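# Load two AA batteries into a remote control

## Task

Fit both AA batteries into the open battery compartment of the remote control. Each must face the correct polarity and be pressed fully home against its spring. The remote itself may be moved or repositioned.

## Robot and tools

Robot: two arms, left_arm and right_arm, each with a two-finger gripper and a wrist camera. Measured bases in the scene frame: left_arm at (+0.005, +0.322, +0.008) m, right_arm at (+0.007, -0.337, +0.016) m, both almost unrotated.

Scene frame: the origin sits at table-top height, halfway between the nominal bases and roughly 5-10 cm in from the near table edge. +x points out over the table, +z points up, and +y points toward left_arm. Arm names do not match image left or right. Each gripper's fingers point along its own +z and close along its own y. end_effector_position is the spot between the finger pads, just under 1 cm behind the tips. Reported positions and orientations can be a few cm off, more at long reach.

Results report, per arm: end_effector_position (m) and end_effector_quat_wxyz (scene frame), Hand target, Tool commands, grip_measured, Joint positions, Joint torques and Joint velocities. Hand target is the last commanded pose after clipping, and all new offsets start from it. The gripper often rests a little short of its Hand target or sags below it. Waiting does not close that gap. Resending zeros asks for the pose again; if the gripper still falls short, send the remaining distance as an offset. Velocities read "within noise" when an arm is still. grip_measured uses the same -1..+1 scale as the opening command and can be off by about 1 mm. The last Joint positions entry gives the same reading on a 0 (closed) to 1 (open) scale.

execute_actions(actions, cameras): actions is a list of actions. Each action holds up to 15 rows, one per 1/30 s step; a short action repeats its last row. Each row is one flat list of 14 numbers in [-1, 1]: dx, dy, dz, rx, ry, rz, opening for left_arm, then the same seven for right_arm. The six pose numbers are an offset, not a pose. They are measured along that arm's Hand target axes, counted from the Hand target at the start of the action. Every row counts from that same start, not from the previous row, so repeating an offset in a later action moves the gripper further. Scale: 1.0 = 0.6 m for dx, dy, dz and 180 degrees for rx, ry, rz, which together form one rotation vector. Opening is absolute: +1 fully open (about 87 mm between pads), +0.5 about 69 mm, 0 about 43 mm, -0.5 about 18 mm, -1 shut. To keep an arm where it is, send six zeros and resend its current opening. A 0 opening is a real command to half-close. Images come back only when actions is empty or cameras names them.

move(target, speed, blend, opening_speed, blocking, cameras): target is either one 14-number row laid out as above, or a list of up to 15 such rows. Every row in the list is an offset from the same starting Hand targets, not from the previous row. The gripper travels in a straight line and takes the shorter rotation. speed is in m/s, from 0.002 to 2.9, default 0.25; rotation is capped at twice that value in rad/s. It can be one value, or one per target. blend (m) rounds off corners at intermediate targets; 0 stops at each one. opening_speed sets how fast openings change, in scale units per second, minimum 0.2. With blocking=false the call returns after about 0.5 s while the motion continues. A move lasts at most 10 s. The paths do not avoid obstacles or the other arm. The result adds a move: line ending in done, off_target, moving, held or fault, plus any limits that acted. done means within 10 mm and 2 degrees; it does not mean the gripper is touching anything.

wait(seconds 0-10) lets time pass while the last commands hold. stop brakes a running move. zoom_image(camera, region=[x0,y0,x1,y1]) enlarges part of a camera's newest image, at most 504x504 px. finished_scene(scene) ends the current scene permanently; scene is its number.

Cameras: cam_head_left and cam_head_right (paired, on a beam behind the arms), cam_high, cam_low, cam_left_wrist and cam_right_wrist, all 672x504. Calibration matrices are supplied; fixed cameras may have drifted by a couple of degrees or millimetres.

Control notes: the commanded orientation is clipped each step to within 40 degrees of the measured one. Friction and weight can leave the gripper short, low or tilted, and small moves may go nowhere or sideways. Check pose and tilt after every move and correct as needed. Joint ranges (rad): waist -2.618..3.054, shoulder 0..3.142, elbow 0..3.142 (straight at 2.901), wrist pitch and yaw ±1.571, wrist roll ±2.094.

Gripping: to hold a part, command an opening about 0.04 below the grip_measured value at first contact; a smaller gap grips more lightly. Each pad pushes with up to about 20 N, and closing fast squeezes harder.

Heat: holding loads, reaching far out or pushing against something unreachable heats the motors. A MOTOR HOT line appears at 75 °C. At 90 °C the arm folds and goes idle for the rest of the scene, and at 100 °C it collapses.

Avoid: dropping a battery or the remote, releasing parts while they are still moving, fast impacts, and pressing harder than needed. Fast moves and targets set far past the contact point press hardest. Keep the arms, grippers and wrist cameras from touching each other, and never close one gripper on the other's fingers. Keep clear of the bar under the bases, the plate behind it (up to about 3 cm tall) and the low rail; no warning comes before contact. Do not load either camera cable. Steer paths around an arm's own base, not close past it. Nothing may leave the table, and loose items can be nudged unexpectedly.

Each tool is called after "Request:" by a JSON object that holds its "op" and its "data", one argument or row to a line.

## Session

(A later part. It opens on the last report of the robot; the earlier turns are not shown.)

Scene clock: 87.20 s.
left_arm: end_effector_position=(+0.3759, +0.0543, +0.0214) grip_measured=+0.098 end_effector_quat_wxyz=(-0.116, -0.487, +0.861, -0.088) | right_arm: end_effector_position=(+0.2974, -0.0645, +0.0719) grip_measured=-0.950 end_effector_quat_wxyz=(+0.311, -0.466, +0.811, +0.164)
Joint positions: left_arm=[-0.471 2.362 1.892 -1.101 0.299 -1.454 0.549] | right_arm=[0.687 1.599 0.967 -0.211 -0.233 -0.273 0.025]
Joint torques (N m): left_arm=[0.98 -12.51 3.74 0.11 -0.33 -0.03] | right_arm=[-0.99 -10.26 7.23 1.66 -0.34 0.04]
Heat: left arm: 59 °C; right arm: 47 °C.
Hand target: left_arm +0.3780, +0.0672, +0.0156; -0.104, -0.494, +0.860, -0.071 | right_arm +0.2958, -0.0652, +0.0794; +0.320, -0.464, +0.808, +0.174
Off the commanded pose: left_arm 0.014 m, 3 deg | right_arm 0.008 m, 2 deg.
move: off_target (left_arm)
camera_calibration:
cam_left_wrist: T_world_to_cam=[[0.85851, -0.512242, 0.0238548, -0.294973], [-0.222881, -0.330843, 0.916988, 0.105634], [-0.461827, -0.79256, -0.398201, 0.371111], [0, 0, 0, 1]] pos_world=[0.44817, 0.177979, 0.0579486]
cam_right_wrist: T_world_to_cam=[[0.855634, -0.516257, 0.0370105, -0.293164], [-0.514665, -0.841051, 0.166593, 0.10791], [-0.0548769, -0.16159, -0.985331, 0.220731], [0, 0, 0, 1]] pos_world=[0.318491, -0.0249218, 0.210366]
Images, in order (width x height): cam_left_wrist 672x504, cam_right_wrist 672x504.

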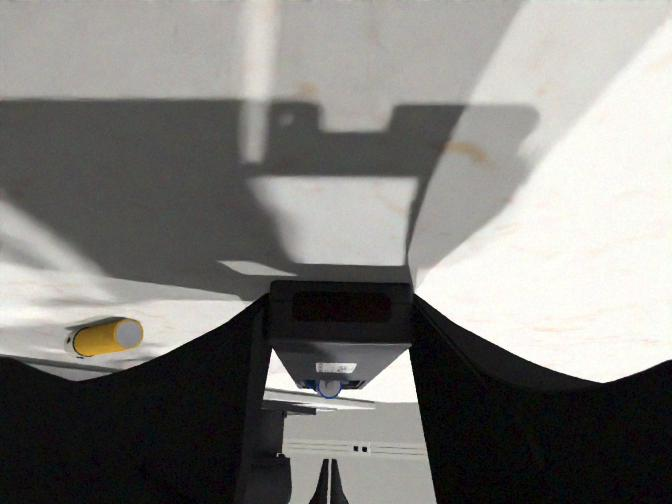

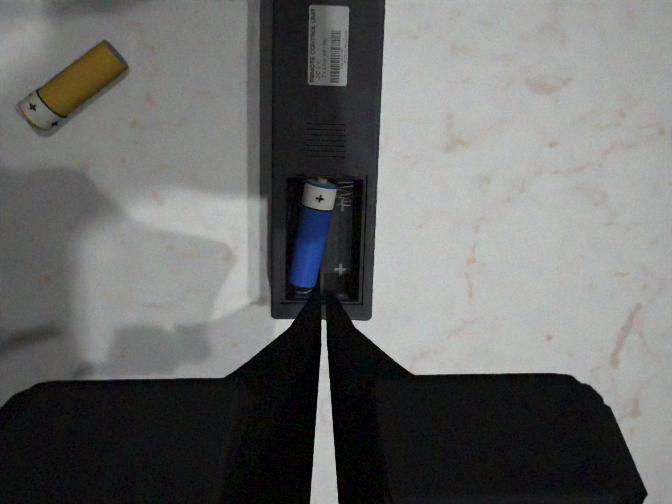

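Request:
{"op": "move", "data": {
  "target": [
    [0, 0, 0, 0, 0, 0, 0.0, -0.0308, -0.0182, 0.085, 0, 0.0739, 0, -0.95],
    [0, 0, 0, 0, 0, 0, 0.0, 0.0063, -0.0182, 0.1243, 0, 0.0739, 0, -0.95]
  ],
  "speed": [0.2, 0.1],
  "blend": [0.01, 0],
  "cameras": ["cam_right_wrist"]
}}

Scene clock: 91.60 s.
left_arm: end_effector_position=(+0.3758, +0.0543, +0.0214) grip_measured=+0.098 end_effector_quat_wxyz=(-0.116, -0.487, +0.861, -0.088) | right_arm: end_effector_position=(+0.3306, -0.0288, +0.0324) grip_measured=-0.950 end_effector_quat_wxyz=(+0.229, -0.481, +0.837, +0.124)
Joint positions: left_arm=[-0.471 2.362 1.892 -1.101 0.299 -1.454 0.549] | right_arm=[0.731 1.948 1.331 -0.411 -0.167 -0.273 0.025]
Joint torques (N m): left_arm=[0.94 -12.66 3.79 0.08 -0.37 -0.03] | right_arm=[-0.01 -9.14 7.17 1.54 -0.02 0.02]
Heat: left arm: 60 °C; right arm: 48 °C.
Hand target: left_arm +0.3780, +0.0672, +0.0156; -0.104, -0.494, +0.860, -0.071 | right_arm +0.3304, -0.0301, +0.0222; +0.224, -0.481, +0.839, +0.119
Off the commanded pose: left_arm 0.014 m, 3 deg | right_arm 0.010 m, 1 deg.
move: off_target (left_arm)
camera_calibration:
cam_right_wrist: T_world_to_cam=[[0.860199, -0.509289, 0.0261219, -0.302665], [-0.484603, -0.800405, 0.352864, 0.146806], [-0.158802, -0.316192, -0.93531, 0.217681], [0, 0, 0, 1]] pos_world=[0.366063, 0.0321896, 0.159703]
Images, in order (width x height): cam_right_wrist 672x504.

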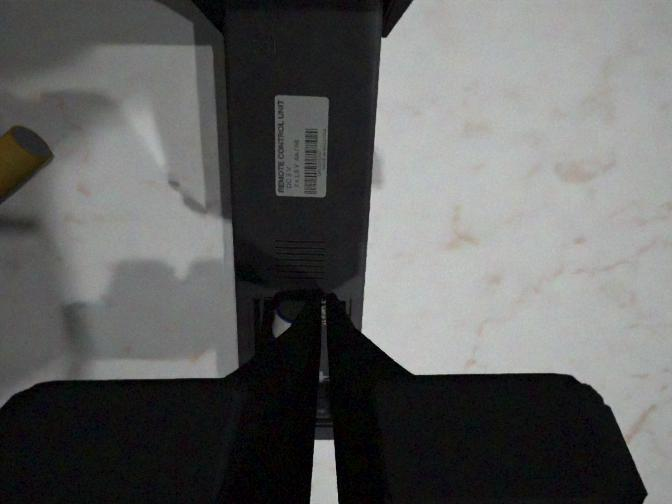

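Request:
{"op": "zoom_image", "data": {
  "camera": "cam_right_wrist",
  "region": [220, 250, 390, 450]
}}

Scaled by 2.520 from the camera's 672x504 image, which has a finer 960x720 frame.

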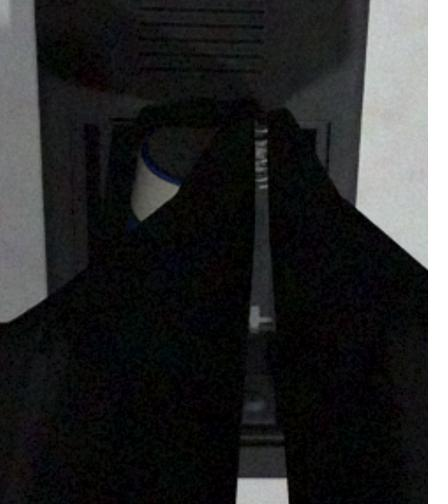

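Request:
{"op": "move", "data": {
  "target": [
    [0, 0, 0, 0, 0, 0, 0.0, 0.0058, 0, 0.0101, 0, 0, 0, -0.95],
    [0, 0, 0, 0, 0, 0, 0.0, 0.0065, 0.027, 0.0112, 0, 0, 0, -0.95]
  ],
  "speed": [0.08, 0.06],
  "cameras": ["cam_right_wrist"]
}}

Request:
{"op": "zoom_image", "data": {
  "camera": "cam_right_wrist",
  "region": [220, 250, 390, 450]
}}

Scene clock: 94.87 s.
left_arm: end_effector_position=(+0.3758, +0.0543, +0.0214) grip_measured=+0.098 end_effector_quat_wxyz=(-0.116, -0.487, +0.861, -0.088) | right_arm: end_effector_position=(+0.3288, -0.0256, +0.0269) grip_measured=-0.950 end_effector_quat_wxyz=(+0.237, -0.479, +0.838, +0.109)
Joint positions: left_arm=[-0.471 2.362 1.892 -1.101 0.299 -1.454 0.549] | right_arm=[0.756 1.951 1.309 -0.375 -0.119 -0.255 0.025]
Joint torques (N m): left_arm=[1.02 -12.57 3.86 0.05 -0.35 -0.04] | right_arm=[1.35 -9.78 5.3 1.59 -0.31 0.17]
Heat: left arm: 60 °C; right arm: 48 °C.
Hand target: left_arm +0.3780, +0.0672, +0.0156; -0.104, -0.494, +0.860, -0.071 | right_arm +0.3165, -0.0220, +0.0143; +0.224, -0.481, +0.839, +0.119
Off the commanded pose: left_arm 0.014 m, 3 deg | right_arm 0.018 m, 2 deg.
move: off_target (left_arm, right_arm)
camera_calibration:
cam_right_wrist: T_world_to_cam=[[0.851764, -0.52054, 0.059461, -0.297728], [-0.505822, -0.787444, 0.352245, 0.157862], [-0.136535, -0.330106, -0.934017, 0.205538], [0, 0, 0, 1]] pos_world=[0.361507, 0.0371775, 0.154073]
Images, in order (width x height): cam_right_wrist 672x504.

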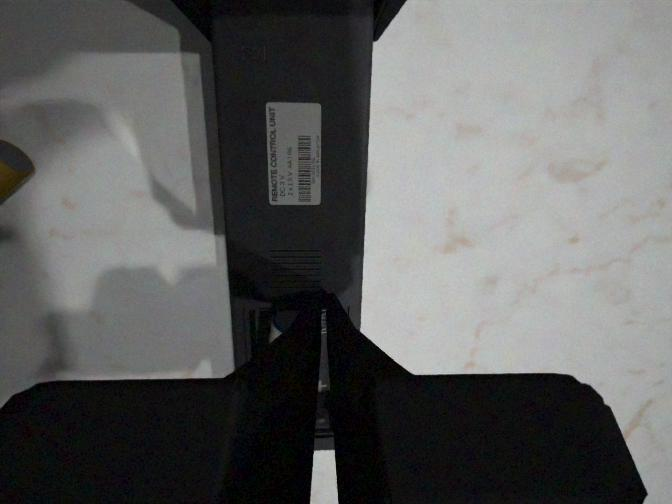

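Scaled by 2.520 from the camera's 672x504 image, which has a finer 960x720 frame.

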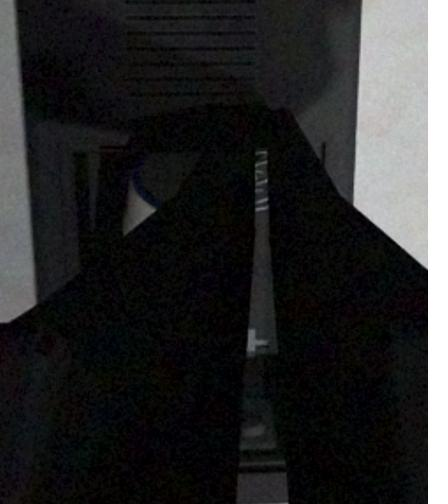

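Request:
{"op": "move", "data": {
  "target": [
    [0, 0, 0, 0, 0, 0, 0.0, -0.0324, -0.024, -0.0636, 0, 0, 0, -0.95],
    [0, 0, 0, 0, 0, 0, 0.0, -0.035, -0.005, -0.105, 0, 0, 0, -0.15]
  ],
  "speed": [0.1, 0.2],
  "blend": [0.008, 0],
  "cameras": ["cam_right_wrist"]
}}

Scene clock: 99.17 s.
left_arm: end_effector_position=(+0.3758, +0.0543, +0.0214) grip_measured=+0.098 end_effector_quat_wxyz=(-0.116, -0.487, +0.861, -0.088) | right_arm: end_effector_position=(+0.3114, -0.0403, +0.0614) grip_measured=-0.150 end_effector_quat_wxyz=(+0.209, -0.481, +0.845, +0.107)
Joint positions: left_arm=[-0.471 2.362 1.892 -1.101 0.299 -1.454 0.549] | right_arm=[0.753 1.866 1.356 -0.565 -0.13 -0.256 0.425]
Joint torques (N m): left_arm=[0.98 -12.59 3.99 0.09 -0.38 0.03] | right_arm=[0.03 -12.98 10.28 1.19 -0.3 0.04]
Heat: left arm: 61 °C; right arm: 48 °C.
Hand target: left_arm +0.3780, +0.0672, +0.0156; -0.104, -0.494, +0.860, -0.071 | right_arm +0.3117, -0.0339, +0.0794; +0.224, -0.481, +0.839, +0.119
Off the commanded pose: left_arm 0.014 m, 3 deg | right_arm 0.019 m, 2 deg.
move: off_target (left_arm, right_arm); target 2's new opening was sent with right_arm's hand 0.019 m and 2 deg from that target
camera_calibration:
cam_right_wrist: T_world_to_cam=[[0.854887, -0.517634, 0.0349831, -0.291978], [-0.486264, -0.775918, 0.401869, 0.116547], [-0.180877, -0.360563, -0.915029, 0.241965], [0, 0, 0, 1]] pos_world=[0.350047, 0.0265365, 0.184782]
Images, in order (width x height): cam_right_wrist 672x504.

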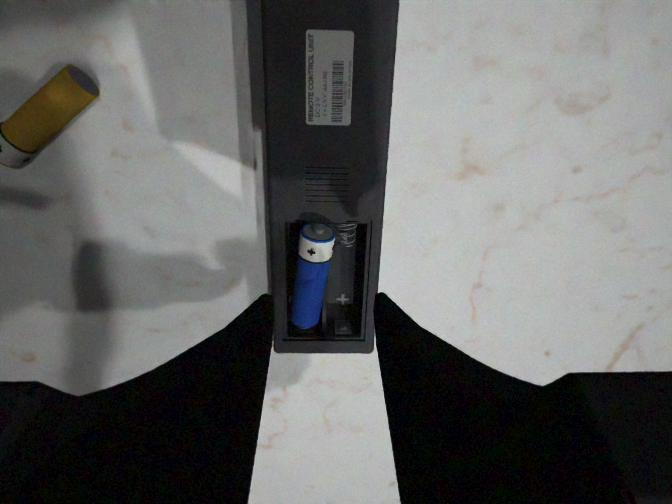

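Request:
{"op": "move", "data": {
  "target": [0, 0, 0, 0, 0, 0, 0.0, 0.0604, 0.0187, 0.0863, 0, 0, 0, -0.15],
  "speed": 0.12,
  "cameras": ["cam_right_wrist"]
}}

Scene clock: 102.93 s.
left_arm: end_effector_position=(+0.3758, +0.0543, +0.0214) grip_measured=+0.098 end_effector_quat_wxyz=(-0.116, -0.487, +0.861, -0.088) | right_arm: end_effector_position=(+0.3015, -0.0349, +0.0246) grip_measured=-0.150 end_effector_quat_wxyz=(+0.229, -0.483, +0.837, +0.117)
Joint positions: left_arm=[-0.471 2.362 1.892 -1.101 0.299 -1.454 0.549] | right_arm=[0.778 1.874 1.194 -0.347 -0.13 -0.24 0.425]
Joint torques (N m): left_arm=[0.77 -12.6 4.01 0.1 -0.35 0.01] | right_arm=[0.03 -8.53 7.16 1.56 -0.14 0.1]
Heat: left arm: 61 °C; right arm: 49 °C.
Hand target: left_arm +0.3780, +0.0672, +0.0156; -0.104, -0.494, +0.860, -0.071 | right_arm +0.2998, -0.0339, +0.0164; +0.224, -0.481, +0.839, +0.119
Off the commanded pose: left_arm 0.014 m, 3 deg | right_arm 0.009 m, 1 deg.
move: off_target (left_arm)
camera_calibration:
cam_right_wrist: T_world_to_cam=[[0.860237, -0.508379, 0.0392868, -0.280925], [-0.486834, -0.795982, 0.35973, 0.131295], [-0.151608, -0.328579, -0.932229, 0.201113], [0, 0, 0, 1]] pos_world=[0.336071, 0.0277734, 0.151289]
Images, in order (width x height): cam_right_wrist 672x504.

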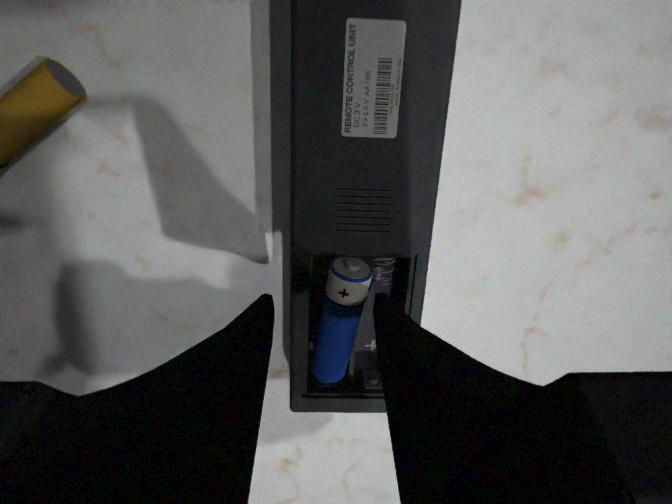

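Request:
{"op": "move", "data": {
  "target": [
    [0, 0, 0, 0, 0, 0, 0.0, 0.0067, 0, 0.0115, 0, 0, 0, -0.15],
    [0, 0, 0, 0, 0, 0, 0.0, 0.0067, 0, 0.0115, 0, 0, 0, -0.48]
  ],
  "speed": 0.08,
  "opening_speed": 0.5,
  "cameras": ["cam_right_wrist"]
}}

Request:
{"op": "zoom_image", "data": {
  "camera": "cam_right_wrist",
  "region": [240, 220, 460, 440]
}}

Scene clock: 105.30 s.
left_arm: end_effector_position=(+0.3762, +0.0551, +0.0214) grip_measured=+0.098 end_effector_quat_wxyz=(-0.116, -0.488, +0.861, -0.087) | right_arm: end_effector_position=(+0.3024, -0.0343, +0.0175) grip_measured=-0.381 end_effector_quat_wxyz=(+0.231, -0.482, +0.837, +0.117)
Joint positions: left_arm=[-0.469 2.362 1.892 -1.102 0.299 -1.453 0.549] | right_arm=[0.778 1.888 1.179 -0.314 -0.13 -0.238 0.309]
Joint torques (N m): left_arm=[0.85 -12.86 4.03 0.13 -0.39 0.03] | right_arm=[0.05 -8.46 7.05 1.54 -0.15 0.08]
Heat: left arm: 61 °C; right arm: 49 °C.
Hand target: left_arm +0.3780, +0.0673, +0.0156; -0.104, -0.494, +0.860, -0.071 | right_arm +0.2999, -0.0341, +0.0085; +0.224, -0.481, +0.839, +0.119
Off the commanded pose: left_arm 0.014 m, 2 deg | right_arm 0.009 m, 1 deg.
move: off_target (left_arm)
camera_calibration:
cam_right_wrist: T_world_to_cam=[[0.858952, -0.510491, 0.0400014, -0.280737], [-0.48968, -0.796067, 0.355654, 0.135669], [-0.149714, -0.325078, -0.933761, 0.194387], [0, 0, 0, 1]] pos_world=[0.336676, 0.0278789, 0.14449]
Images, in order (width x height): cam_right_wrist 672x504.

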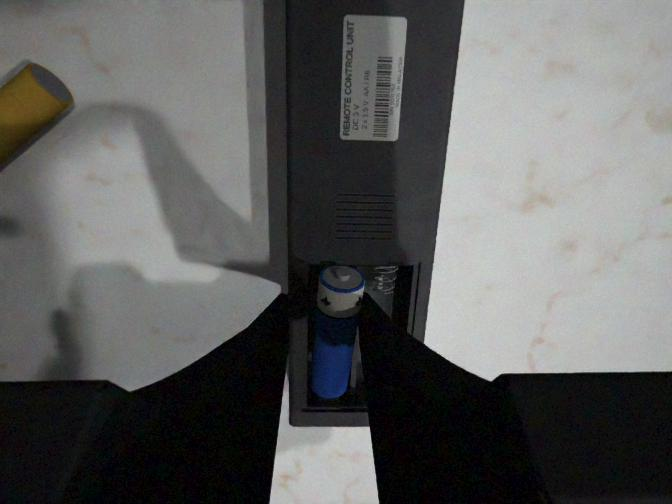

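Scaled by 2.291 from the camera's 672x504 image, which has a finer 960x720 frame.

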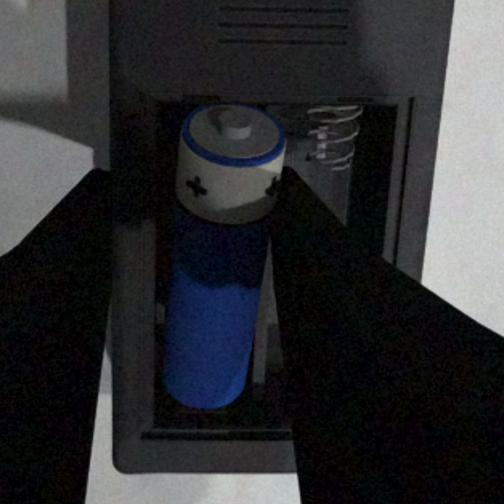

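Request:
{"op": "move", "data": {
  "target": [
    [0, 0, 0, 0, 0, 0, 0.5, 0, 0, 0, 0, 0, 0, -0.15],
    [0.027, -0.0021, -0.1048, 0, 0, 0, 0.5, -0.0596, 0, -0.1032, 0, 0, 0, -0.15],
    [-0.1431, 0.2615, -0.2387, 0.0181, -0.1699, 0.3374, 0.5, -0.066, -0.002, -0.085, 0, 0.05, 0, -0.15],
    [-0.1431, 0.2615, -0.2387, 0.0181, -0.1699, 0.3374, 0.5, -0.0718, -0.0038, -0.0673, 0, 0.1444, 0, -0.95]
  ],
  "speed": [0.2, 0.25, 0.5, 0.4],
  "blend": [0, 0.02, 0.02, 0],
  "opening_speed": 1.0,
  "cameras": ["cam_right_wrist"]
}}

Scene clock: 111.87 s.
left_arm: end_effector_position=(+0.2987, +0.2490, +0.1248) grip_measured=+0.500 end_effector_quat_wxyz=(+0.164, -0.001, +0.986, -0.004) | right_arm: end_effector_position=(+0.3089, -0.0176, +0.0693) grip_measured=-0.949 end_effector_quat_wxyz=(+0.038, -0.499, +0.865, +0.018)
Joint positions: left_arm=[-0.294 1.541 1.253 -0.966 -0.065 -0.239 0.75] | right_arm=[0.831 2.302 2.108 -1.258 -0.031 -0.224 0.025]
Joint torques (N m): left_arm=[0.42 -8.72 4.75 1.14 -0.06 0.01] | right_arm=[-0.14 -11.26 10.25 0.48 0.13 0.1]
Heat: left arm: 62 °C; right arm: 49 °C.
Hand target: left_arm +0.3000, +0.2500, +0.1299; +0.179, +0.000, +0.984, -0.010 | right_arm +0.3100, -0.0195, +0.0649; +0.030, -0.495, +0.868, +0.008
Off the commanded pose: left_arm 0.005 m, 2 deg | right_arm 0.005 m, 2 deg.
move: done
camera_calibration:
cam_right_wrist: T_world_to_cam=[[0.867004, -0.497874, 0.0206368, -0.2808], [-0.358949, -0.595281, 0.718885, 0.0717412], [-0.345629, -0.630684, -0.694823, 0.287821], [0, 0, 0, 1]] pos_world=[0.368685, 0.084427, 0.154205]
Images, in order (width x height): cam_right_wrist 672x504.

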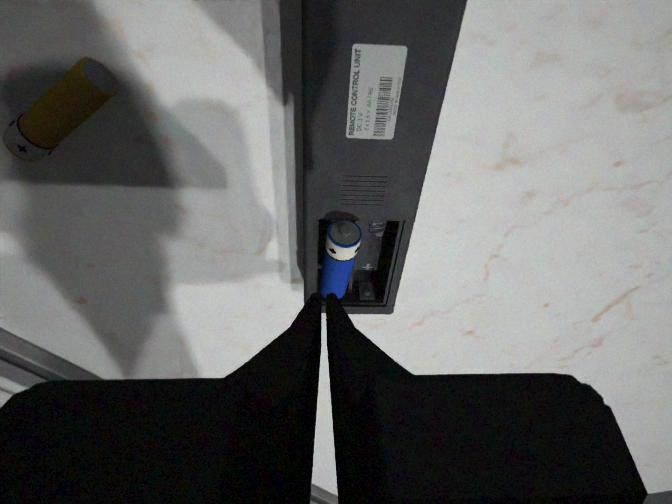

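Request:
{"op": "move", "data": {
  "target": [0, 0, 0, 0, 0, 0, 0.5, 0.0191, -0.012, 0.0703, 0, 0, 0, -0.95],
  "speed": 0.1,
  "cameras": ["cam_right_wrist"]
}}

Scene clock: 114.00 s.
left_arm: end_effector_position=(+0.2987, +0.2490, +0.1248) grip_measured=+0.500 end_effector_quat_wxyz=(+0.164, -0.001, +0.986, -0.004) | right_arm: end_effector_position=(+0.3065, -0.0270, +0.0284) grip_measured=-0.949 end_effector_quat_wxyz=(+0.028, -0.495, +0.868, +0.015)
Joint positions: left_arm=[-0.294 1.541 1.253 -0.966 -0.065 -0.239 0.75] | right_arm=[0.822 2.302 1.942 -1.115 -0.031 -0.224 0.025]
Joint torques (N m): left_arm=[0.59 -8.66 4.72 1.08 -0.1 0.03] | right_arm=[-1.13 -12.57 6.98 0.77 0.11 -0.08]
Heat: left arm: 62 °C; right arm: 49 °C.
Hand target: left_arm +0.3000, +0.2500, +0.1299; +0.179, +0.000, +0.984, -0.010 | right_arm +0.3123, -0.0312, +0.0222; +0.030, -0.495, +0.868, +0.008
Off the commanded pose: left_arm 0.005 m, 2 deg | right_arm 0.009 m, 1 deg.
move: done
camera_calibration:
cam_right_wrist: T_world_to_cam=[[0.862475, -0.505847, 0.0160117, -0.281268], [-0.353984, -0.580331, 0.733425, 0.0931718], [-0.361709, -0.638228, -0.679582, 0.256844], [0, 0, 0, 1]] pos_world=[0.36847, 0.0757169, 0.110715]
Images, in order (width x height): cam_right_wrist 672x504.

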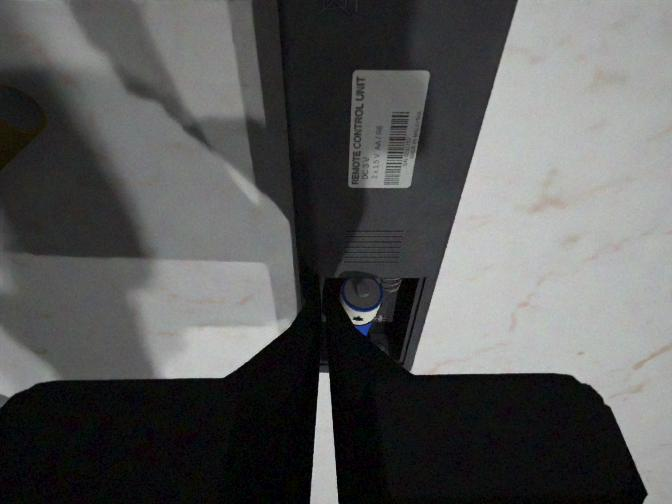

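Request:
{"op": "move", "data": {
  "target": [0, 0, 0, 0, 0, 0, 0.5, 0.0042, -0.0148, -0.0544, 0, 0, 0, -0.95],
  "speed": 0.15,
  "cameras": ["cam_right_wrist"]
}}

Scene clock: 116.87 s.
left_arm: end_effector_position=(+0.2987, +0.2490, +0.1248) grip_measured=+0.500 end_effector_quat_wxyz=(+0.164, -0.001, +0.986, -0.004) | right_arm: end_effector_position=(+0.3116, -0.0380, +0.0408) grip_measured=-0.949 end_effector_quat_wxyz=(+0.017, -0.494, +0.869, +0.011)
Joint positions: left_arm=[-0.294 1.541 1.253 -0.966 -0.065 -0.239 0.75] | right_arm=[0.797 2.302 1.989 -1.184 -0.031 -0.245 0.025]
Joint torques (N m): left_arm=[0.42 -8.95 4.63 1.04 -0.06 0.04] | right_arm=[-0.84 -15.21 10.03 0.39 0.08 -0.08]
Heat: left arm: 62 °C; right arm: 49 °C.
Hand target: left_arm +0.3000, +0.2500, +0.1299; +0.179, +0.000, +0.984, -0.010 | right_arm +0.3172, -0.0394, +0.0548; +0.030, -0.495, +0.868, +0.008
Off the commanded pose: left_arm 0.005 m, 2 deg | right_arm 0.015 m, 1 deg.
move: off_target (right_arm)
camera_calibration:
cam_right_wrist: T_world_to_cam=[[0.860298, -0.509629, 0.0128328, -0.290791], [-0.346045, -0.565298, 0.748793, 0.0769343], [-0.374353, -0.648626, -0.662679, 0.263025], [0, 0, 0, 1]] pos_world=[0.375254, 0.0659, 0.120425]
Images, in order (width x height): cam_right_wrist 672x504.

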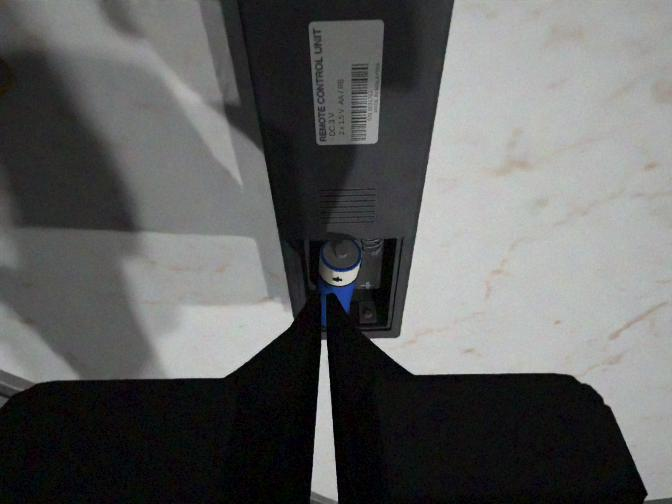

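Request:
{"op": "move", "data": {
  "target": [
    [0, 0, 0, 0, 0, 0, 0.5, -0.012, -0.0092, -0.0045, 0, 0, 0, -0.95],
    [0, 0, 0, 0, 0, 0, 0.5, -0.0078, -0.0092, 0.0553, 0, 0, 0, -0.95]
  ],
  "speed": [0.15, 0.08],
  "cameras": ["cam_right_wrist"]
}}

Scene clock: 119.67 s.
left_arm: end_effector_position=(+0.2987, +0.2490, +0.1248) grip_measured=+0.500 end_effector_quat_wxyz=(+0.164, -0.001, +0.986, -0.004) | right_arm: end_effector_position=(+0.3214, -0.0350, +0.0362) grip_measured=-0.949 end_effector_quat_wxyz=(+0.033, -0.494, +0.869, +0.012)
Joint positions: left_arm=[-0.294 1.541 1.253 -0.966 -0.065 -0.239 0.75] | right_arm=[0.789 2.31 1.988 -1.145 -0.026 -0.254 0.025]
Joint torques (N m): left_arm=[0.42 -8.68 4.68 1.1 -0.1 0.04] | right_arm=[-0.81 -11.21 6.69 0.9 0.02 -0.07]
Heat: left arm: 62 °C; right arm: 50 °C.
Hand target: left_arm +0.3000, +0.2500, +0.1299; +0.179, +0.000, +0.984, -0.010 | right_arm +0.3258, -0.0368, +0.0219; +0.030, -0.495, +0.868, +0.008
Off the commanded pose: left_arm 0.005 m, 2 deg | right_arm 0.015 m, 1 deg.
move: off_target (right_arm)
camera_calibration:
cam_right_wrist: T_world_to_cam=[[0.860753, -0.508358, 0.0260024, -0.298208], [-0.363897, -0.578824, 0.729755, 0.091443], [-0.355926, -0.637601, -0.683215, 0.260799], [0, 0, 0, 1]] pos_world=[0.382784, 0.0676189, 0.119205]
Images, in order (width x height): cam_right_wrist 672x504.

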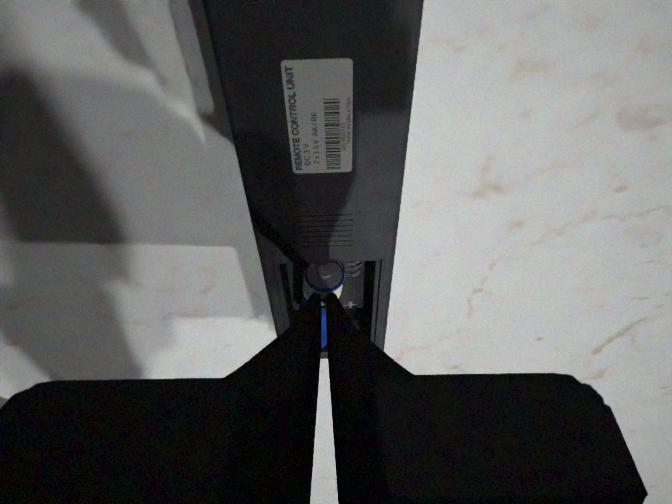

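Request:
{"op": "move", "data": {
  "target": [0, 0, 0, 0, 0, 0, 0.5, 0, 0.026, 0, 0, 0, 0, -0.95],
  "speed": 0.06,
  "cameras": ["cam_right_wrist"]
}}

Scene clock: 121.33 s.
left_arm: end_effector_position=(+0.2987, +0.2490, +0.1248) grip_measured=+0.500 end_effector_quat_wxyz=(+0.164, -0.001, +0.986, -0.004) | right_arm: end_effector_position=(+0.3187, -0.0331, +0.0340) grip_measured=-0.949 end_effector_quat_wxyz=(+0.035, -0.497, +0.867, +0.000)
Joint positions: left_arm=[-0.294 1.541 1.253 -0.966 -0.065 -0.239 0.75] | right_arm=[0.806 2.31 1.979 -1.137 -0.001 -0.245 0.025]
Joint torques (N m): left_arm=[0.35 -8.92 4.64 1.02 -0.08 -0.01] | right_arm=[0.7 -12.62 4.82 0.93 -0.22 0.15]
Heat: left arm: 62 °C; right arm: 50 °C.
Hand target: left_arm +0.3000, +0.2500, +0.1299; +0.179, +0.000, +0.984, -0.010 | right_arm +0.3124, -0.0288, +0.0217; +0.030, -0.495, +0.868, +0.008
Off the commanded pose: left_arm 0.005 m, 2 deg | right_arm 0.015 m, 1 deg.
move: off_target (right_arm)
camera_calibration:
cam_right_wrist: T_world_to_cam=[[0.863171, -0.502586, 0.0484159, -0.296161], [-0.371944, -0.568077, 0.73413, 0.0958355], [-0.341459, -0.651688, -0.677281, 0.254258], [0, 0, 0, 1]] pos_world=[0.378102, 0.0712922, 0.116187]
Images, in order (width x height): cam_right_wrist 672x504.

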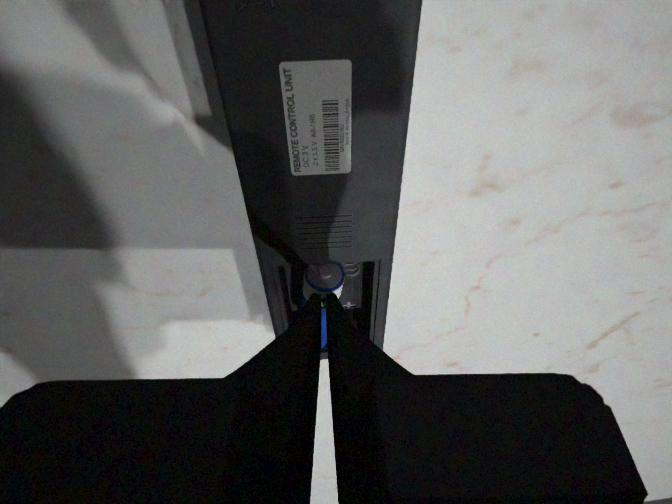

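Request:
{"op": "move", "data": {
  "target": [
    [0, 0, 0, 0, 0, 0, 0.5, -0.0041, 0, -0.0582, 0, 0, 0, -0.95],
    [0, 0, 0, 0, 0, 0, 0.5, 0.0111, 0.0118, -0.0564, 0.0762, -0.1456, -0.0384, -0.15]
  ],
  "speed": [0.15, 0.25],
  "blend": [0.015, 0],
  "opening_speed": 1.0,
  "cameras": ["cam_right_wrist"]
}}

Scene clock: 129.67 s.
left_arm: end_effector_position=(+0.2987, +0.2490, +0.1248) grip_measured=+0.500 end_effector_quat_wxyz=(+0.164, -0.001, +0.986, -0.004) | right_arm: end_effector_position=(+0.2982, -0.0338, +0.0417) grip_measured=-0.150 end_effector_quat_wxyz=(+0.262, -0.526, +0.809, +0.015)
Joint positions: left_arm=[-0.294 1.541 1.253 -0.966 -0.065 -0.239 0.75] | right_arm=[0.89 1.835 1.203 -0.384 0.109 -0.297 0.425]
Joint torques (N m): left_arm=[0.61 -8.72 4.82 0.98 -0.12 0.07] | right_arm=[-0.03 -13.05 7.13 1.55 0.18 -0.06]
Heat: left arm: 62 °C; right arm: 53 °C.
Hand target: left_arm +0.3000, +0.2500, +0.1299; +0.179, +0.000, +0.984, -0.010 | right_arm +0.3014, -0.0323, +0.0549; +0.284, -0.524, +0.803, +0.015
Off the commanded pose: left_arm 0.005 m, 2 deg | right_arm 0.014 m, 3 deg.
move: off_target (right_arm); target 2's new opening was sent with right_arm's hand 0.014 m and 3 deg from that target
camera_calibration:
cam_right_wrist: T_world_to_cam=[[0.854206, -0.447423, 0.264847, -0.283676], [-0.519162, -0.761728, 0.38761, 0.134052], [0.0283161, -0.468597, -0.882958, 0.156564], [0, 0, 0, 1]] pos_world=[0.307479, 0.0485534, 0.16141]
Images, in order (width x height): cam_right_wrist 672x504.

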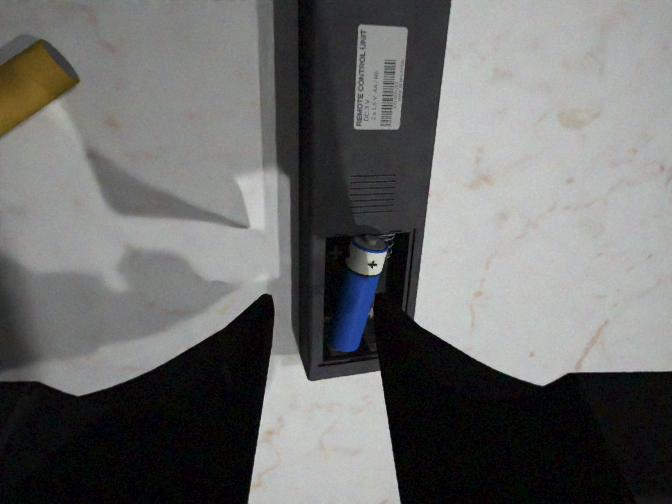

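Request:
{"op": "move", "data": {
  "target": [
    [0, 0, 0, 0, 0, 0, 0.5, 0.0022, -0.016, 0.004, 0, 0, 0, -0.15],
    [0, 0, 0, 0, 0, 0, 0.5, 0.0308, 0.0007, 0.0548, 0, 0, 0, -0.15]
  ],
  "speed": [0.1, 0.1],
  "cameras": ["cam_right_wrist"]
}}

Scene clock: 133.30 s.
left_arm: end_effector_position=(+0.2987, +0.2490, +0.1248) grip_measured=+0.500 end_effector_quat_wxyz=(+0.164, -0.001, +0.986, -0.004) | right_arm: end_effector_position=(+0.3090, -0.0353, +0.0262) grip_measured=-0.150 end_effector_quat_wxyz=(+0.287, -0.522, +0.803, +0.017)
Joint positions: left_arm=[-0.294 1.541 1.253 -0.966 -0.065 -0.239 0.75] | right_arm=[0.871 1.852 1.132 -0.246 0.109 -0.319 0.425]
Joint torques (N m): left_arm=[0.57 -8.5 4.66 1.05 -0.05 -0.01] | right_arm=[-0.68 -8.35 7.2 1.64 0.02 -0.05]
Heat: left arm: 62 °C; right arm: 53 °C.
Hand target: left_arm +0.3000, +0.2500, +0.1299; +0.179, +0.000, +0.984, -0.010 | right_arm +0.3103, -0.0370, +0.0186; +0.284, -0.524, +0.803, +0.015
Off the commanded pose: left_arm 0.005 m, 2 deg | right_arm 0.008 m, 0 deg.
move: done
camera_calibration:
cam_right_wrist: T_world_to_cam=[[0.843176, -0.455187, 0.28611, -0.28685], [-0.533681, -0.773061, 0.342872, 0.149796], [0.0651093, -0.441793, -0.894751, 0.131655], [0, 0, 0, 1]] pos_world=[0.313236, 0.043395, 0.148508]
Images, in order (width x height): cam_right_wrist 672x504.

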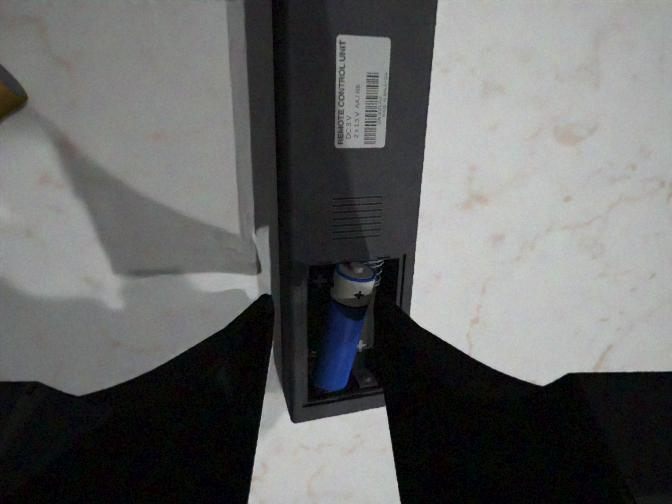

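Request:
{"op": "move", "data": {
  "target": [0, 0, 0, 0, 0, 0, 0.5, 0, 0, 0, 0, 0, 0, -0.52],
  "speed": 0.1,
  "opening_speed": 0.5,
  "cameras": ["cam_right_wrist"]
}}

Request:
{"op": "zoom_image", "data": {
  "camera": "cam_right_wrist",
  "region": [240, 230, 440, 430]
}}

Scene clock: 134.87 s.
left_arm: end_effector_position=(+0.2987, +0.2490, +0.1248) grip_measured=+0.500 end_effector_quat_wxyz=(+0.164, -0.001, +0.986, -0.004) | right_arm: end_effector_position=(+0.3099, -0.0346, +0.0267) grip_measured=-0.473 end_effector_quat_wxyz=(+0.289, -0.522, +0.802, +0.017)
Joint positions: left_arm=[-0.294 1.541 1.253 -0.966 -0.065 -0.239 0.75] | right_arm=[0.871 1.852 1.132 -0.241 0.11 -0.321 0.264]
Joint torques (N m): left_arm=[0.16 -8.72 4.75 1.01 -0.11 -0.01] | right_arm=[-0.66 -8.35 7.2 1.6 0 -0.04]
Heat: left arm: 62 °C; right arm: 53 °C.
Hand target: left_arm +0.3000, +0.2500, +0.1299; +0.179, +0.000, +0.984, -0.010 | right_arm +0.3102, -0.0370, +0.0186; +0.284, -0.524, +0.803, +0.015
Off the commanded pose: left_arm 0.005 m, 2 deg | right_arm 0.008 m, 1 deg.
move: done
camera_calibration:
cam_right_wrist: T_world_to_cam=[[0.842081, -0.455628, 0.28862, -0.287165], [-0.534891, -0.774156, 0.338487, 0.151079], [0.0692127, -0.439414, -0.895614, 0.131267], [0, 0, 0, 1]] pos_world=[0.313542, 0.0437986, 0.149308]
Images, in order (width x height): cam_right_wrist 672x504.

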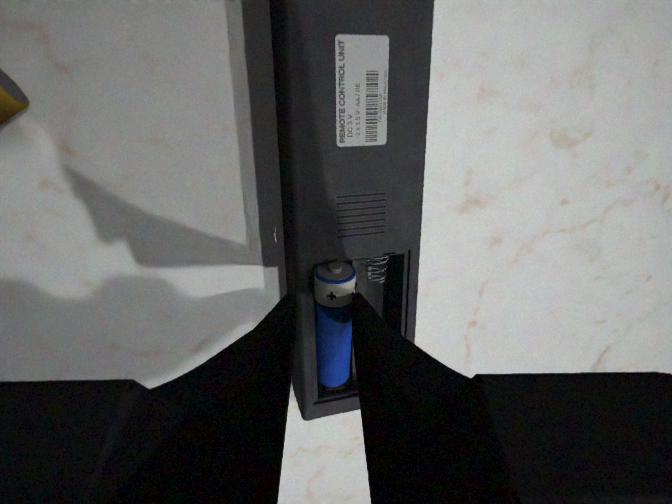

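Scaled by 2.520 from the camera's 672x504 image, which has a finer 960x720 frame.

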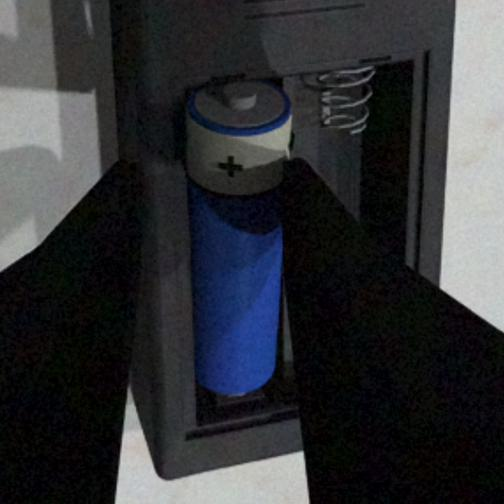

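Request:
{"op": "move", "data": {
  "target": [
    [0, 0, 0, 0, 0, 0, 0.5, 0, 0, 0, 0, 0, 0, -0.3],
    [0, 0, 0, 0, 0, 0, 0.5, -0.0315, -0.0182, -0.0559, 0, 0, 0, -0.3],
    [0, 0, 0, 0, 0, 0, 0.5, -0.043, -0.0145, -0.0495, -0.0762, 0.1456, 0.0384, -0.95]
  ],
  "speed": [0.1, 0.2, 0.25],
  "blend": [0, 0.01, 0],
  "opening_speed": 1.0,
  "cameras": ["cam_right_wrist"]
}}

Scene clock: 140.23 s.
left_arm: end_effector_position=(+0.2987, +0.2490, +0.1248) grip_measured=+0.500 end_effector_quat_wxyz=(+0.164, -0.001, +0.986, -0.004) | right_arm: end_effector_position=(+0.3119, -0.0281, +0.0623) grip_measured=-0.949 end_effector_quat_wxyz=(+0.042, -0.503, +0.863, +0.004)
Joint positions: left_arm=[-0.294 1.541 1.253 -0.966 -0.065 -0.239 0.75] | right_arm=[0.823 2.274 2.031 -1.21 -0.003 -0.24 0.025]
Joint torques (N m): left_arm=[0.24 -8.95 4.74 1.07 -0.06 0] | right_arm=[-1.01 -11.11 10.28 0.48 -0.19 0.1]
Heat: left arm: 61 °C; right arm: 53 °C.
Hand target: left_arm +0.3000, +0.2500, +0.1299; +0.179, +0.000, +0.984, -0.010 | right_arm +0.3120, -0.0289, +0.0580; +0.030, -0.495, +0.868, +0.008
Off the commanded pose: left_arm 0.005 m, 2 deg | right_arm 0.004 m, 2 deg.
move: done
camera_calibration:
cam_right_wrist: T_world_to_cam=[[0.869182, -0.491986, 0.0497295, -0.290747], [-0.370967, -0.582254, 0.723439, 0.0754462], [-0.326967, -0.647248, -0.688595, 0.270701], [0, 0, 0, 1]] pos_world=[0.36921, 0.0760962, 0.146282]
Images, in order (width x height): cam_right_wrist 672x504.

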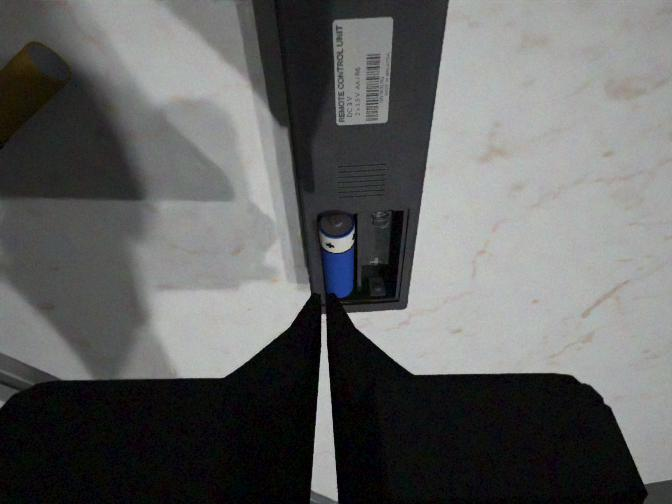

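Request:
{"op": "zoom_image", "data": {
  "camera": "cam_right_wrist",
  "region": [300, 195, 420, 315]
}}

Scaled by 4.200 from the camera's 672x504 image, which has a finer 960x720 frame.

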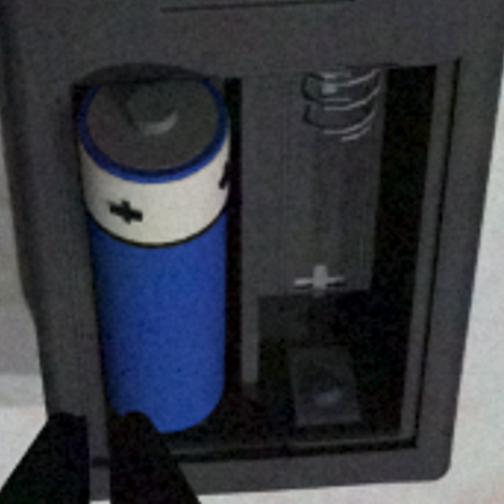

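Request:
{"op": "move", "data": {
  "target": [0, 0, 0, 0, 0, 0, 0.5, 0.0093, -0.011, 0.0211, 0, 0, 0, -0.95],
  "speed": 0.1,
  "cameras": ["cam_right_wrist"]
}}

Scene clock: 143.07 s.
left_arm: end_effector_position=(+0.2987, +0.2490, +0.1248) grip_measured=+0.500 end_effector_quat_wxyz=(+0.164, -0.001, +0.986, -0.004) | right_arm: end_effector_position=(+0.3154, -0.0351, +0.0538) grip_measured=-0.949 end_effector_quat_wxyz=(+0.038, -0.495, +0.868, +0.003)
Joint positions: left_arm=[-0.294 1.541 1.253 -0.966 -0.065 -0.239 0.75] | right_arm=[0.806 2.274 1.996 -1.183 -0.005 -0.24 0.025]
Joint torques (N m): left_arm=[0.43 -8.51 4.77 1.01 -0.04 0.04] | right_arm=[-0.92 -11.93 6.99 0.73 -0.2 -0.06]
Heat: left arm: 61 °C; right arm: 52 °C.
Hand target: left_arm +0.3000, +0.2500, +0.1299; +0.179, +0.000, +0.984, -0.010 | right_arm +0.3154, -0.0365, +0.0452; +0.030, -0.495, +0.868, +0.008
Off the commanded pose: left_arm 0.005 m, 2 deg | right_arm 0.009 m, 1 deg.
move: done
camera_calibration:
cam_right_wrist: T_world_to_cam=[[0.860731, -0.506916, 0.0466638, -0.294491], [-0.376552, -0.572317, 0.728466, 0.0806422], [-0.342565, -0.644584, -0.683491, 0.266118], [0, 0, 0, 1]] pos_world=[0.375006, 0.0684062, 0.136886]
Images, in order (width x height): cam_right_wrist 672x504.

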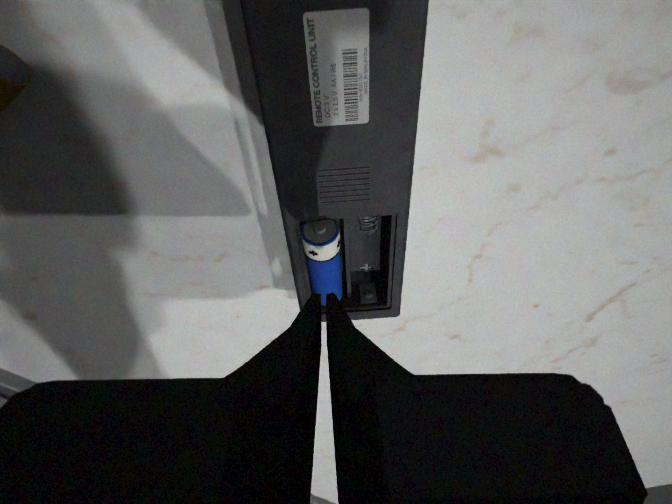

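Request:
{"op": "move", "data": {
  "target": [0, 0, 0, 0, 0, 0, 0.5, 0.0054, 0, 0.0417, 0, 0, 0, -0.95],
  "speed": 0.08
}}

Request:
{"op": "move", "data": {
  "target": [0, 0, 0, 0, 0, 0, 0.5, 0.0012, 0, 0.0166, 0, 0, 0, -0.95],
  "speed": 0.06,
  "cameras": ["cam_right_wrist"]
}}

Scene clock: 145.43 s.
left_arm: end_effector_position=(+0.2987, +0.2490, +0.1248) grip_measured=+0.500 end_effector_quat_wxyz=(+0.164, -0.001, +0.986, -0.004) | right_arm: end_effector_position=(+0.3131, -0.0384, +0.0336) grip_measured=-0.949 end_effector_quat_wxyz=(+0.035, -0.495, +0.868, +0.003)
Joint positions: left_arm=[-0.294 1.541 1.253 -0.966 -0.065 -0.239 0.75] | right_arm=[0.805 2.274 1.915 -1.108 -0.005 -0.24 0.025]
Joint torques (N m): left_arm=[0.43 -8.91 4.64 1.01 -0.05 0.03] | right_arm=[-0.91 -11.14 6.48 0.9 -0.19 -0.06]
Heat: left arm: 61 °C; right arm: 52 °C.
Hand target: left_arm +0.3000, +0.2500, +0.1299; +0.179, +0.000, +0.984, -0.010 | right_arm +0.3148, -0.0383, +0.0200; +0.030, -0.495, +0.868, +0.008
Off the commanded pose: left_arm 0.005 m, 2 deg | right_arm 0.014 m, 1 deg.
move: off_target (right_arm)

Scene clock: 146.13 s.
left_arm: end_effector_position=(+0.2987, +0.2490, +0.1248) grip_measured=+0.500 end_effector_quat_wxyz=(+0.164, -0.001, +0.986, -0.004) | right_arm: end_effector_position=(+0.3127, -0.0388, +0.0313) grip_measured=-0.949 end_effector_quat_wxyz=(+0.035, -0.495, +0.868, +0.002)
Joint positions: left_arm=[-0.294 1.541 1.253 -0.966 -0.065 -0.239 0.75] | right_arm=[0.805 2.274 1.906 -1.1 -0.005 -0.24 0.025]
Joint torques (N m): left_arm=[0.4 -8.65 4.7 1.06 -0.04 0.04] | right_arm=[-0.92 -10.5 4.72 1.13 -0.19 -0.06]
Heat: left arm: 61 °C; right arm: 52 °C.
Hand target: left_arm +0.3000, +0.2500, +0.1299; +0.179, +0.000, +0.984, -0.010 | right_arm +0.3149, -0.0384, +0.0100; +0.030, -0.495, +0.868, +0.008
Off the commanded pose: left_arm 0.005 m, 2 deg | right_arm 0.021 m, 1 deg.
move: off_target (right_arm)
camera_calibration:
cam_right_wrist: T_world_to_cam=[[0.860529, -0.50745, 0.0445391, -0.292915], [-0.373149, -0.568425, 0.733248, 0.0928625], [-0.34677, -0.647601, -0.678501, 0.248541], [0, 0, 0, 1]] pos_world=[0.3729, 0.0651011, 0.11359]
Images, in order (width x height): cam_right_wrist 672x504.

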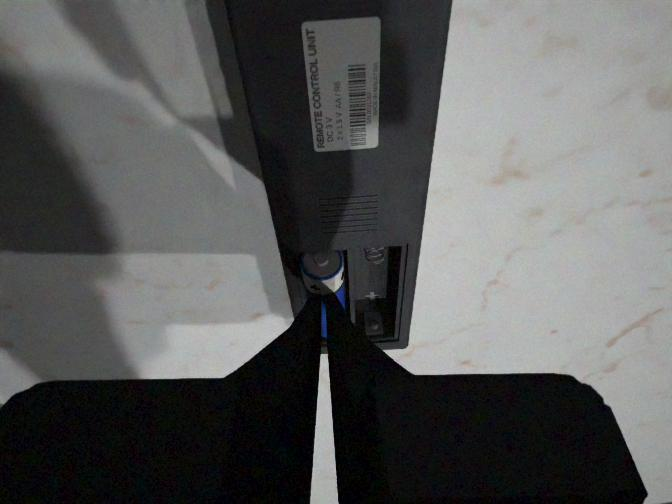

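Request:
{"op": "move", "data": {
  "target": [0, 0, 0, 0, 0, 0, 0.5, 0.0012, 0, 0.02, 0, 0, 0, -0.95],
  "speed": 0.06
}}

Request:
{"op": "move", "data": {
  "target": [0, 0, 0, 0, 0, 0, 0.5, 0.0012, 0, 0.0167, 0, 0, 0, -0.95],
  "speed": 0.06,
  "cameras": ["cam_right_wrist"]
}}

Scene clock: 147.37 s.
left_arm: end_effector_position=(+0.2987, +0.2490, +0.1248) grip_measured=+0.500 end_effector_quat_wxyz=(+0.164, -0.001, +0.986, -0.004) | right_arm: end_effector_position=(+0.3123, -0.0394, +0.0263) grip_measured=-0.949 end_effector_quat_wxyz=(+0.035, -0.495, +0.868, +0.003)
Joint positions: left_arm=[-0.294 1.541 1.253 -0.966 -0.065 -0.239 0.75] | right_arm=[0.805 2.274 1.886 -1.079 -0.005 -0.241 0.025]
Joint torques (N m): left_arm=[0.46 -8.79 4.75 1.01 -0.05 0.05] | right_arm=[-0.9 -9.57 3.79 1.29 -0.19 -0.06]
Heat: left arm: 61 °C; right arm: 52 °C.
Hand target: left_arm +0.3000, +0.2500, +0.1299; +0.179, +0.000, +0.984, -0.010 | right_arm +0.3150, -0.0386, -0.0020; +0.030, -0.495, +0.868, +0.008
Off the commanded pose: left_arm 0.005 m, 2 deg | right_arm 0.028 m, 1 deg.
move: off_target (right_arm)

Scene clock: 148.10 s.
left_arm: end_effector_position=(+0.2987, +0.2490, +0.1248) grip_measured=+0.500 end_effector_quat_wxyz=(+0.164, -0.001, +0.986, -0.004) | right_arm: end_effector_position=(+0.3123, -0.0394, +0.0256) grip_measured=-0.949 end_effector_quat_wxyz=(+0.040, -0.495, +0.868, +0.004)
Joint positions: left_arm=[-0.294 1.541 1.253 -0.966 -0.065 -0.239 0.75] | right_arm=[0.805 2.264 1.866 -1.06 -0.005 -0.241 0.025]
Joint torques (N m): left_arm=[0.38 -8.77 4.51 1 -0.12 0.08] | right_arm=[-0.9 -8.02 3.11 1.45 -0.19 -0.05]
Heat: left arm: 61 °C; right arm: 52 °C.
Hand target: left_arm +0.3000, +0.2500, +0.1299; +0.179, +0.000, +0.984, -0.010 | right_arm +0.3152, -0.0387, -0.0120; +0.030, -0.495, +0.868, +0.008
Off the commanded pose: left_arm 0.005 m, 2 deg | right_arm 0.038 m, 1 deg.
move: off_target (right_arm)
camera_calibration:
cam_right_wrist: T_world_to_cam=[[0.860456, -0.507343, 0.0470977, -0.292639], [-0.378166, -0.573943, 0.726347, 0.0980521], [-0.341475, -0.642801, -0.685713, 0.242845], [0, 0, 0, 1]] pos_world=[0.371808, 0.0639095, 0.109085]
Images, in order (width x height): cam_right_wrist 672x504.

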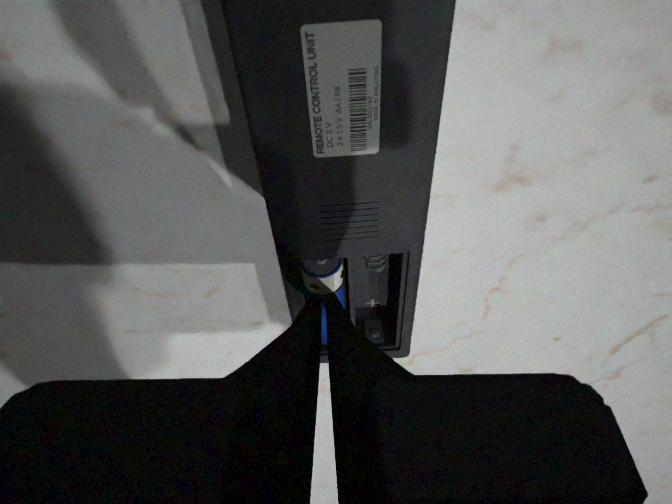

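Request:
{"op": "move", "data": {
  "target": [0, 0, 0, 0, 0, 0, 0.5, 0.0012, 0, 0.02, 0, 0, 0, -0.95],
  "speed": 0.06
}}

Scene clock: 149.03 s.
left_arm: end_effector_position=(+0.2987, +0.2490, +0.1248) grip_measured=+0.500 end_effector_quat_wxyz=(+0.164, -0.001, +0.986, -0.004) | right_arm: end_effector_position=(+0.3122, -0.0396, +0.0248) grip_measured=-0.949 end_effector_quat_wxyz=(+0.046, -0.495, +0.868, +0.005)
Joint positions: left_arm=[-0.294 1.541 1.253 -0.966 -0.065 -0.239 0.75] | right_arm=[0.805 2.251 1.842 -1.037 -0.005 -0.241 0.025]
Joint torques (N m): left_arm=[0.53 -8.69 4.64 1.07 -0.08 0.02] | right_arm=[-0.88 -6 2.43 1.62 -0.19 -0.05]
Heat: left arm: 61 °C; right arm: 52 °C.
Hand target: left_arm +0.3000, +0.2500, +0.1299; +0.179, +0.000, +0.984, -0.010 | right_arm +0.3153, -0.0389, -0.0241; +0.030, -0.495, +0.868, +0.008
Off the commanded pose: left_arm 0.005 m, 2 deg | right_arm 0.049 m, 2 deg.
move: off_target (right_arm)

Request:
{"op": "move", "data": {
  "target": [0, 0, 0, 0, 0, 0, 0.5, -0.014, 0, -0.165, 0, -0.05, 0, -0.95],
  "speed": 0.2,
  "cameras": ["cam_right_wrist"]
}}

Request:
{"op": "zoom_image", "data": {
  "camera": "cam_right_wrist",
  "region": [280, 170, 430, 320]
}}

Scene clock: 151.57 s.
left_arm: end_effector_position=(+0.2987, +0.2490, +0.1248) grip_measured=+0.500 end_effector_quat_wxyz=(+0.164, -0.001, +0.986, -0.004) | right_arm: end_effector_position=(+0.3142, -0.0356, +0.0594) grip_measured=-0.949 end_effector_quat_wxyz=(+0.087, -0.492, +0.865, +0.037)
Joint positions: left_arm=[-0.294 1.541 1.253 -0.966 -0.065 -0.239 0.75] | right_arm=[0.79 2.139 1.799 -1.009 -0.045 -0.248 0.025]
Joint torques (N m): left_arm=[0.31 -8.76 4.72 1.06 -0.09 0.06] | right_arm=[-1.02 -15.36 8.96 0.7 -0.25 -0.09]
Heat: left arm: 61 °C; right arm: 52 °C.
Hand target: left_arm +0.3000, +0.2500, +0.1299; +0.179, +0.000, +0.984, -0.010 | right_arm +0.3152, -0.0359, +0.0752; +0.098, -0.493, +0.863, +0.047
Off the commanded pose: left_arm 0.005 m, 2 deg | right_arm 0.016 m, 2 deg.
move: off_target (right_arm)
camera_calibration:
cam_right_wrist: T_world_to_cam=[[0.858323, -0.511816, 0.0364002, -0.292826], [-0.412277, -0.645683, 0.642745, 0.0895307], [-0.305464, -0.56669, -0.765215, 0.265229], [0, 0, 0, 1]] pos_world=[0.369269, 0.0582377, 0.156071]
Images, in order (width x height): cam_right_wrist 672x504.

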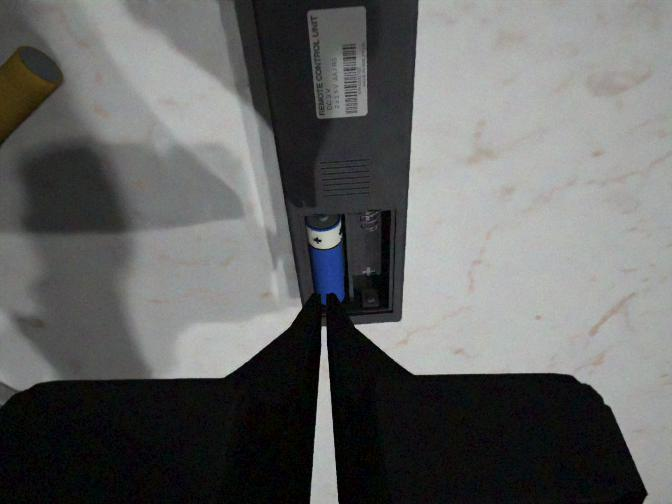

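Scaled by 3.360 from the camera's 672x504 image, which has a finer 960x720 frame.

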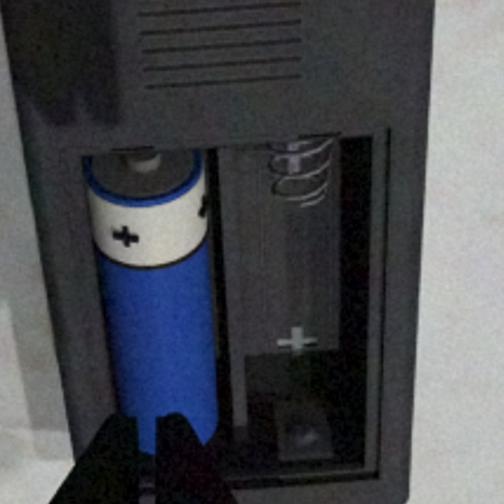

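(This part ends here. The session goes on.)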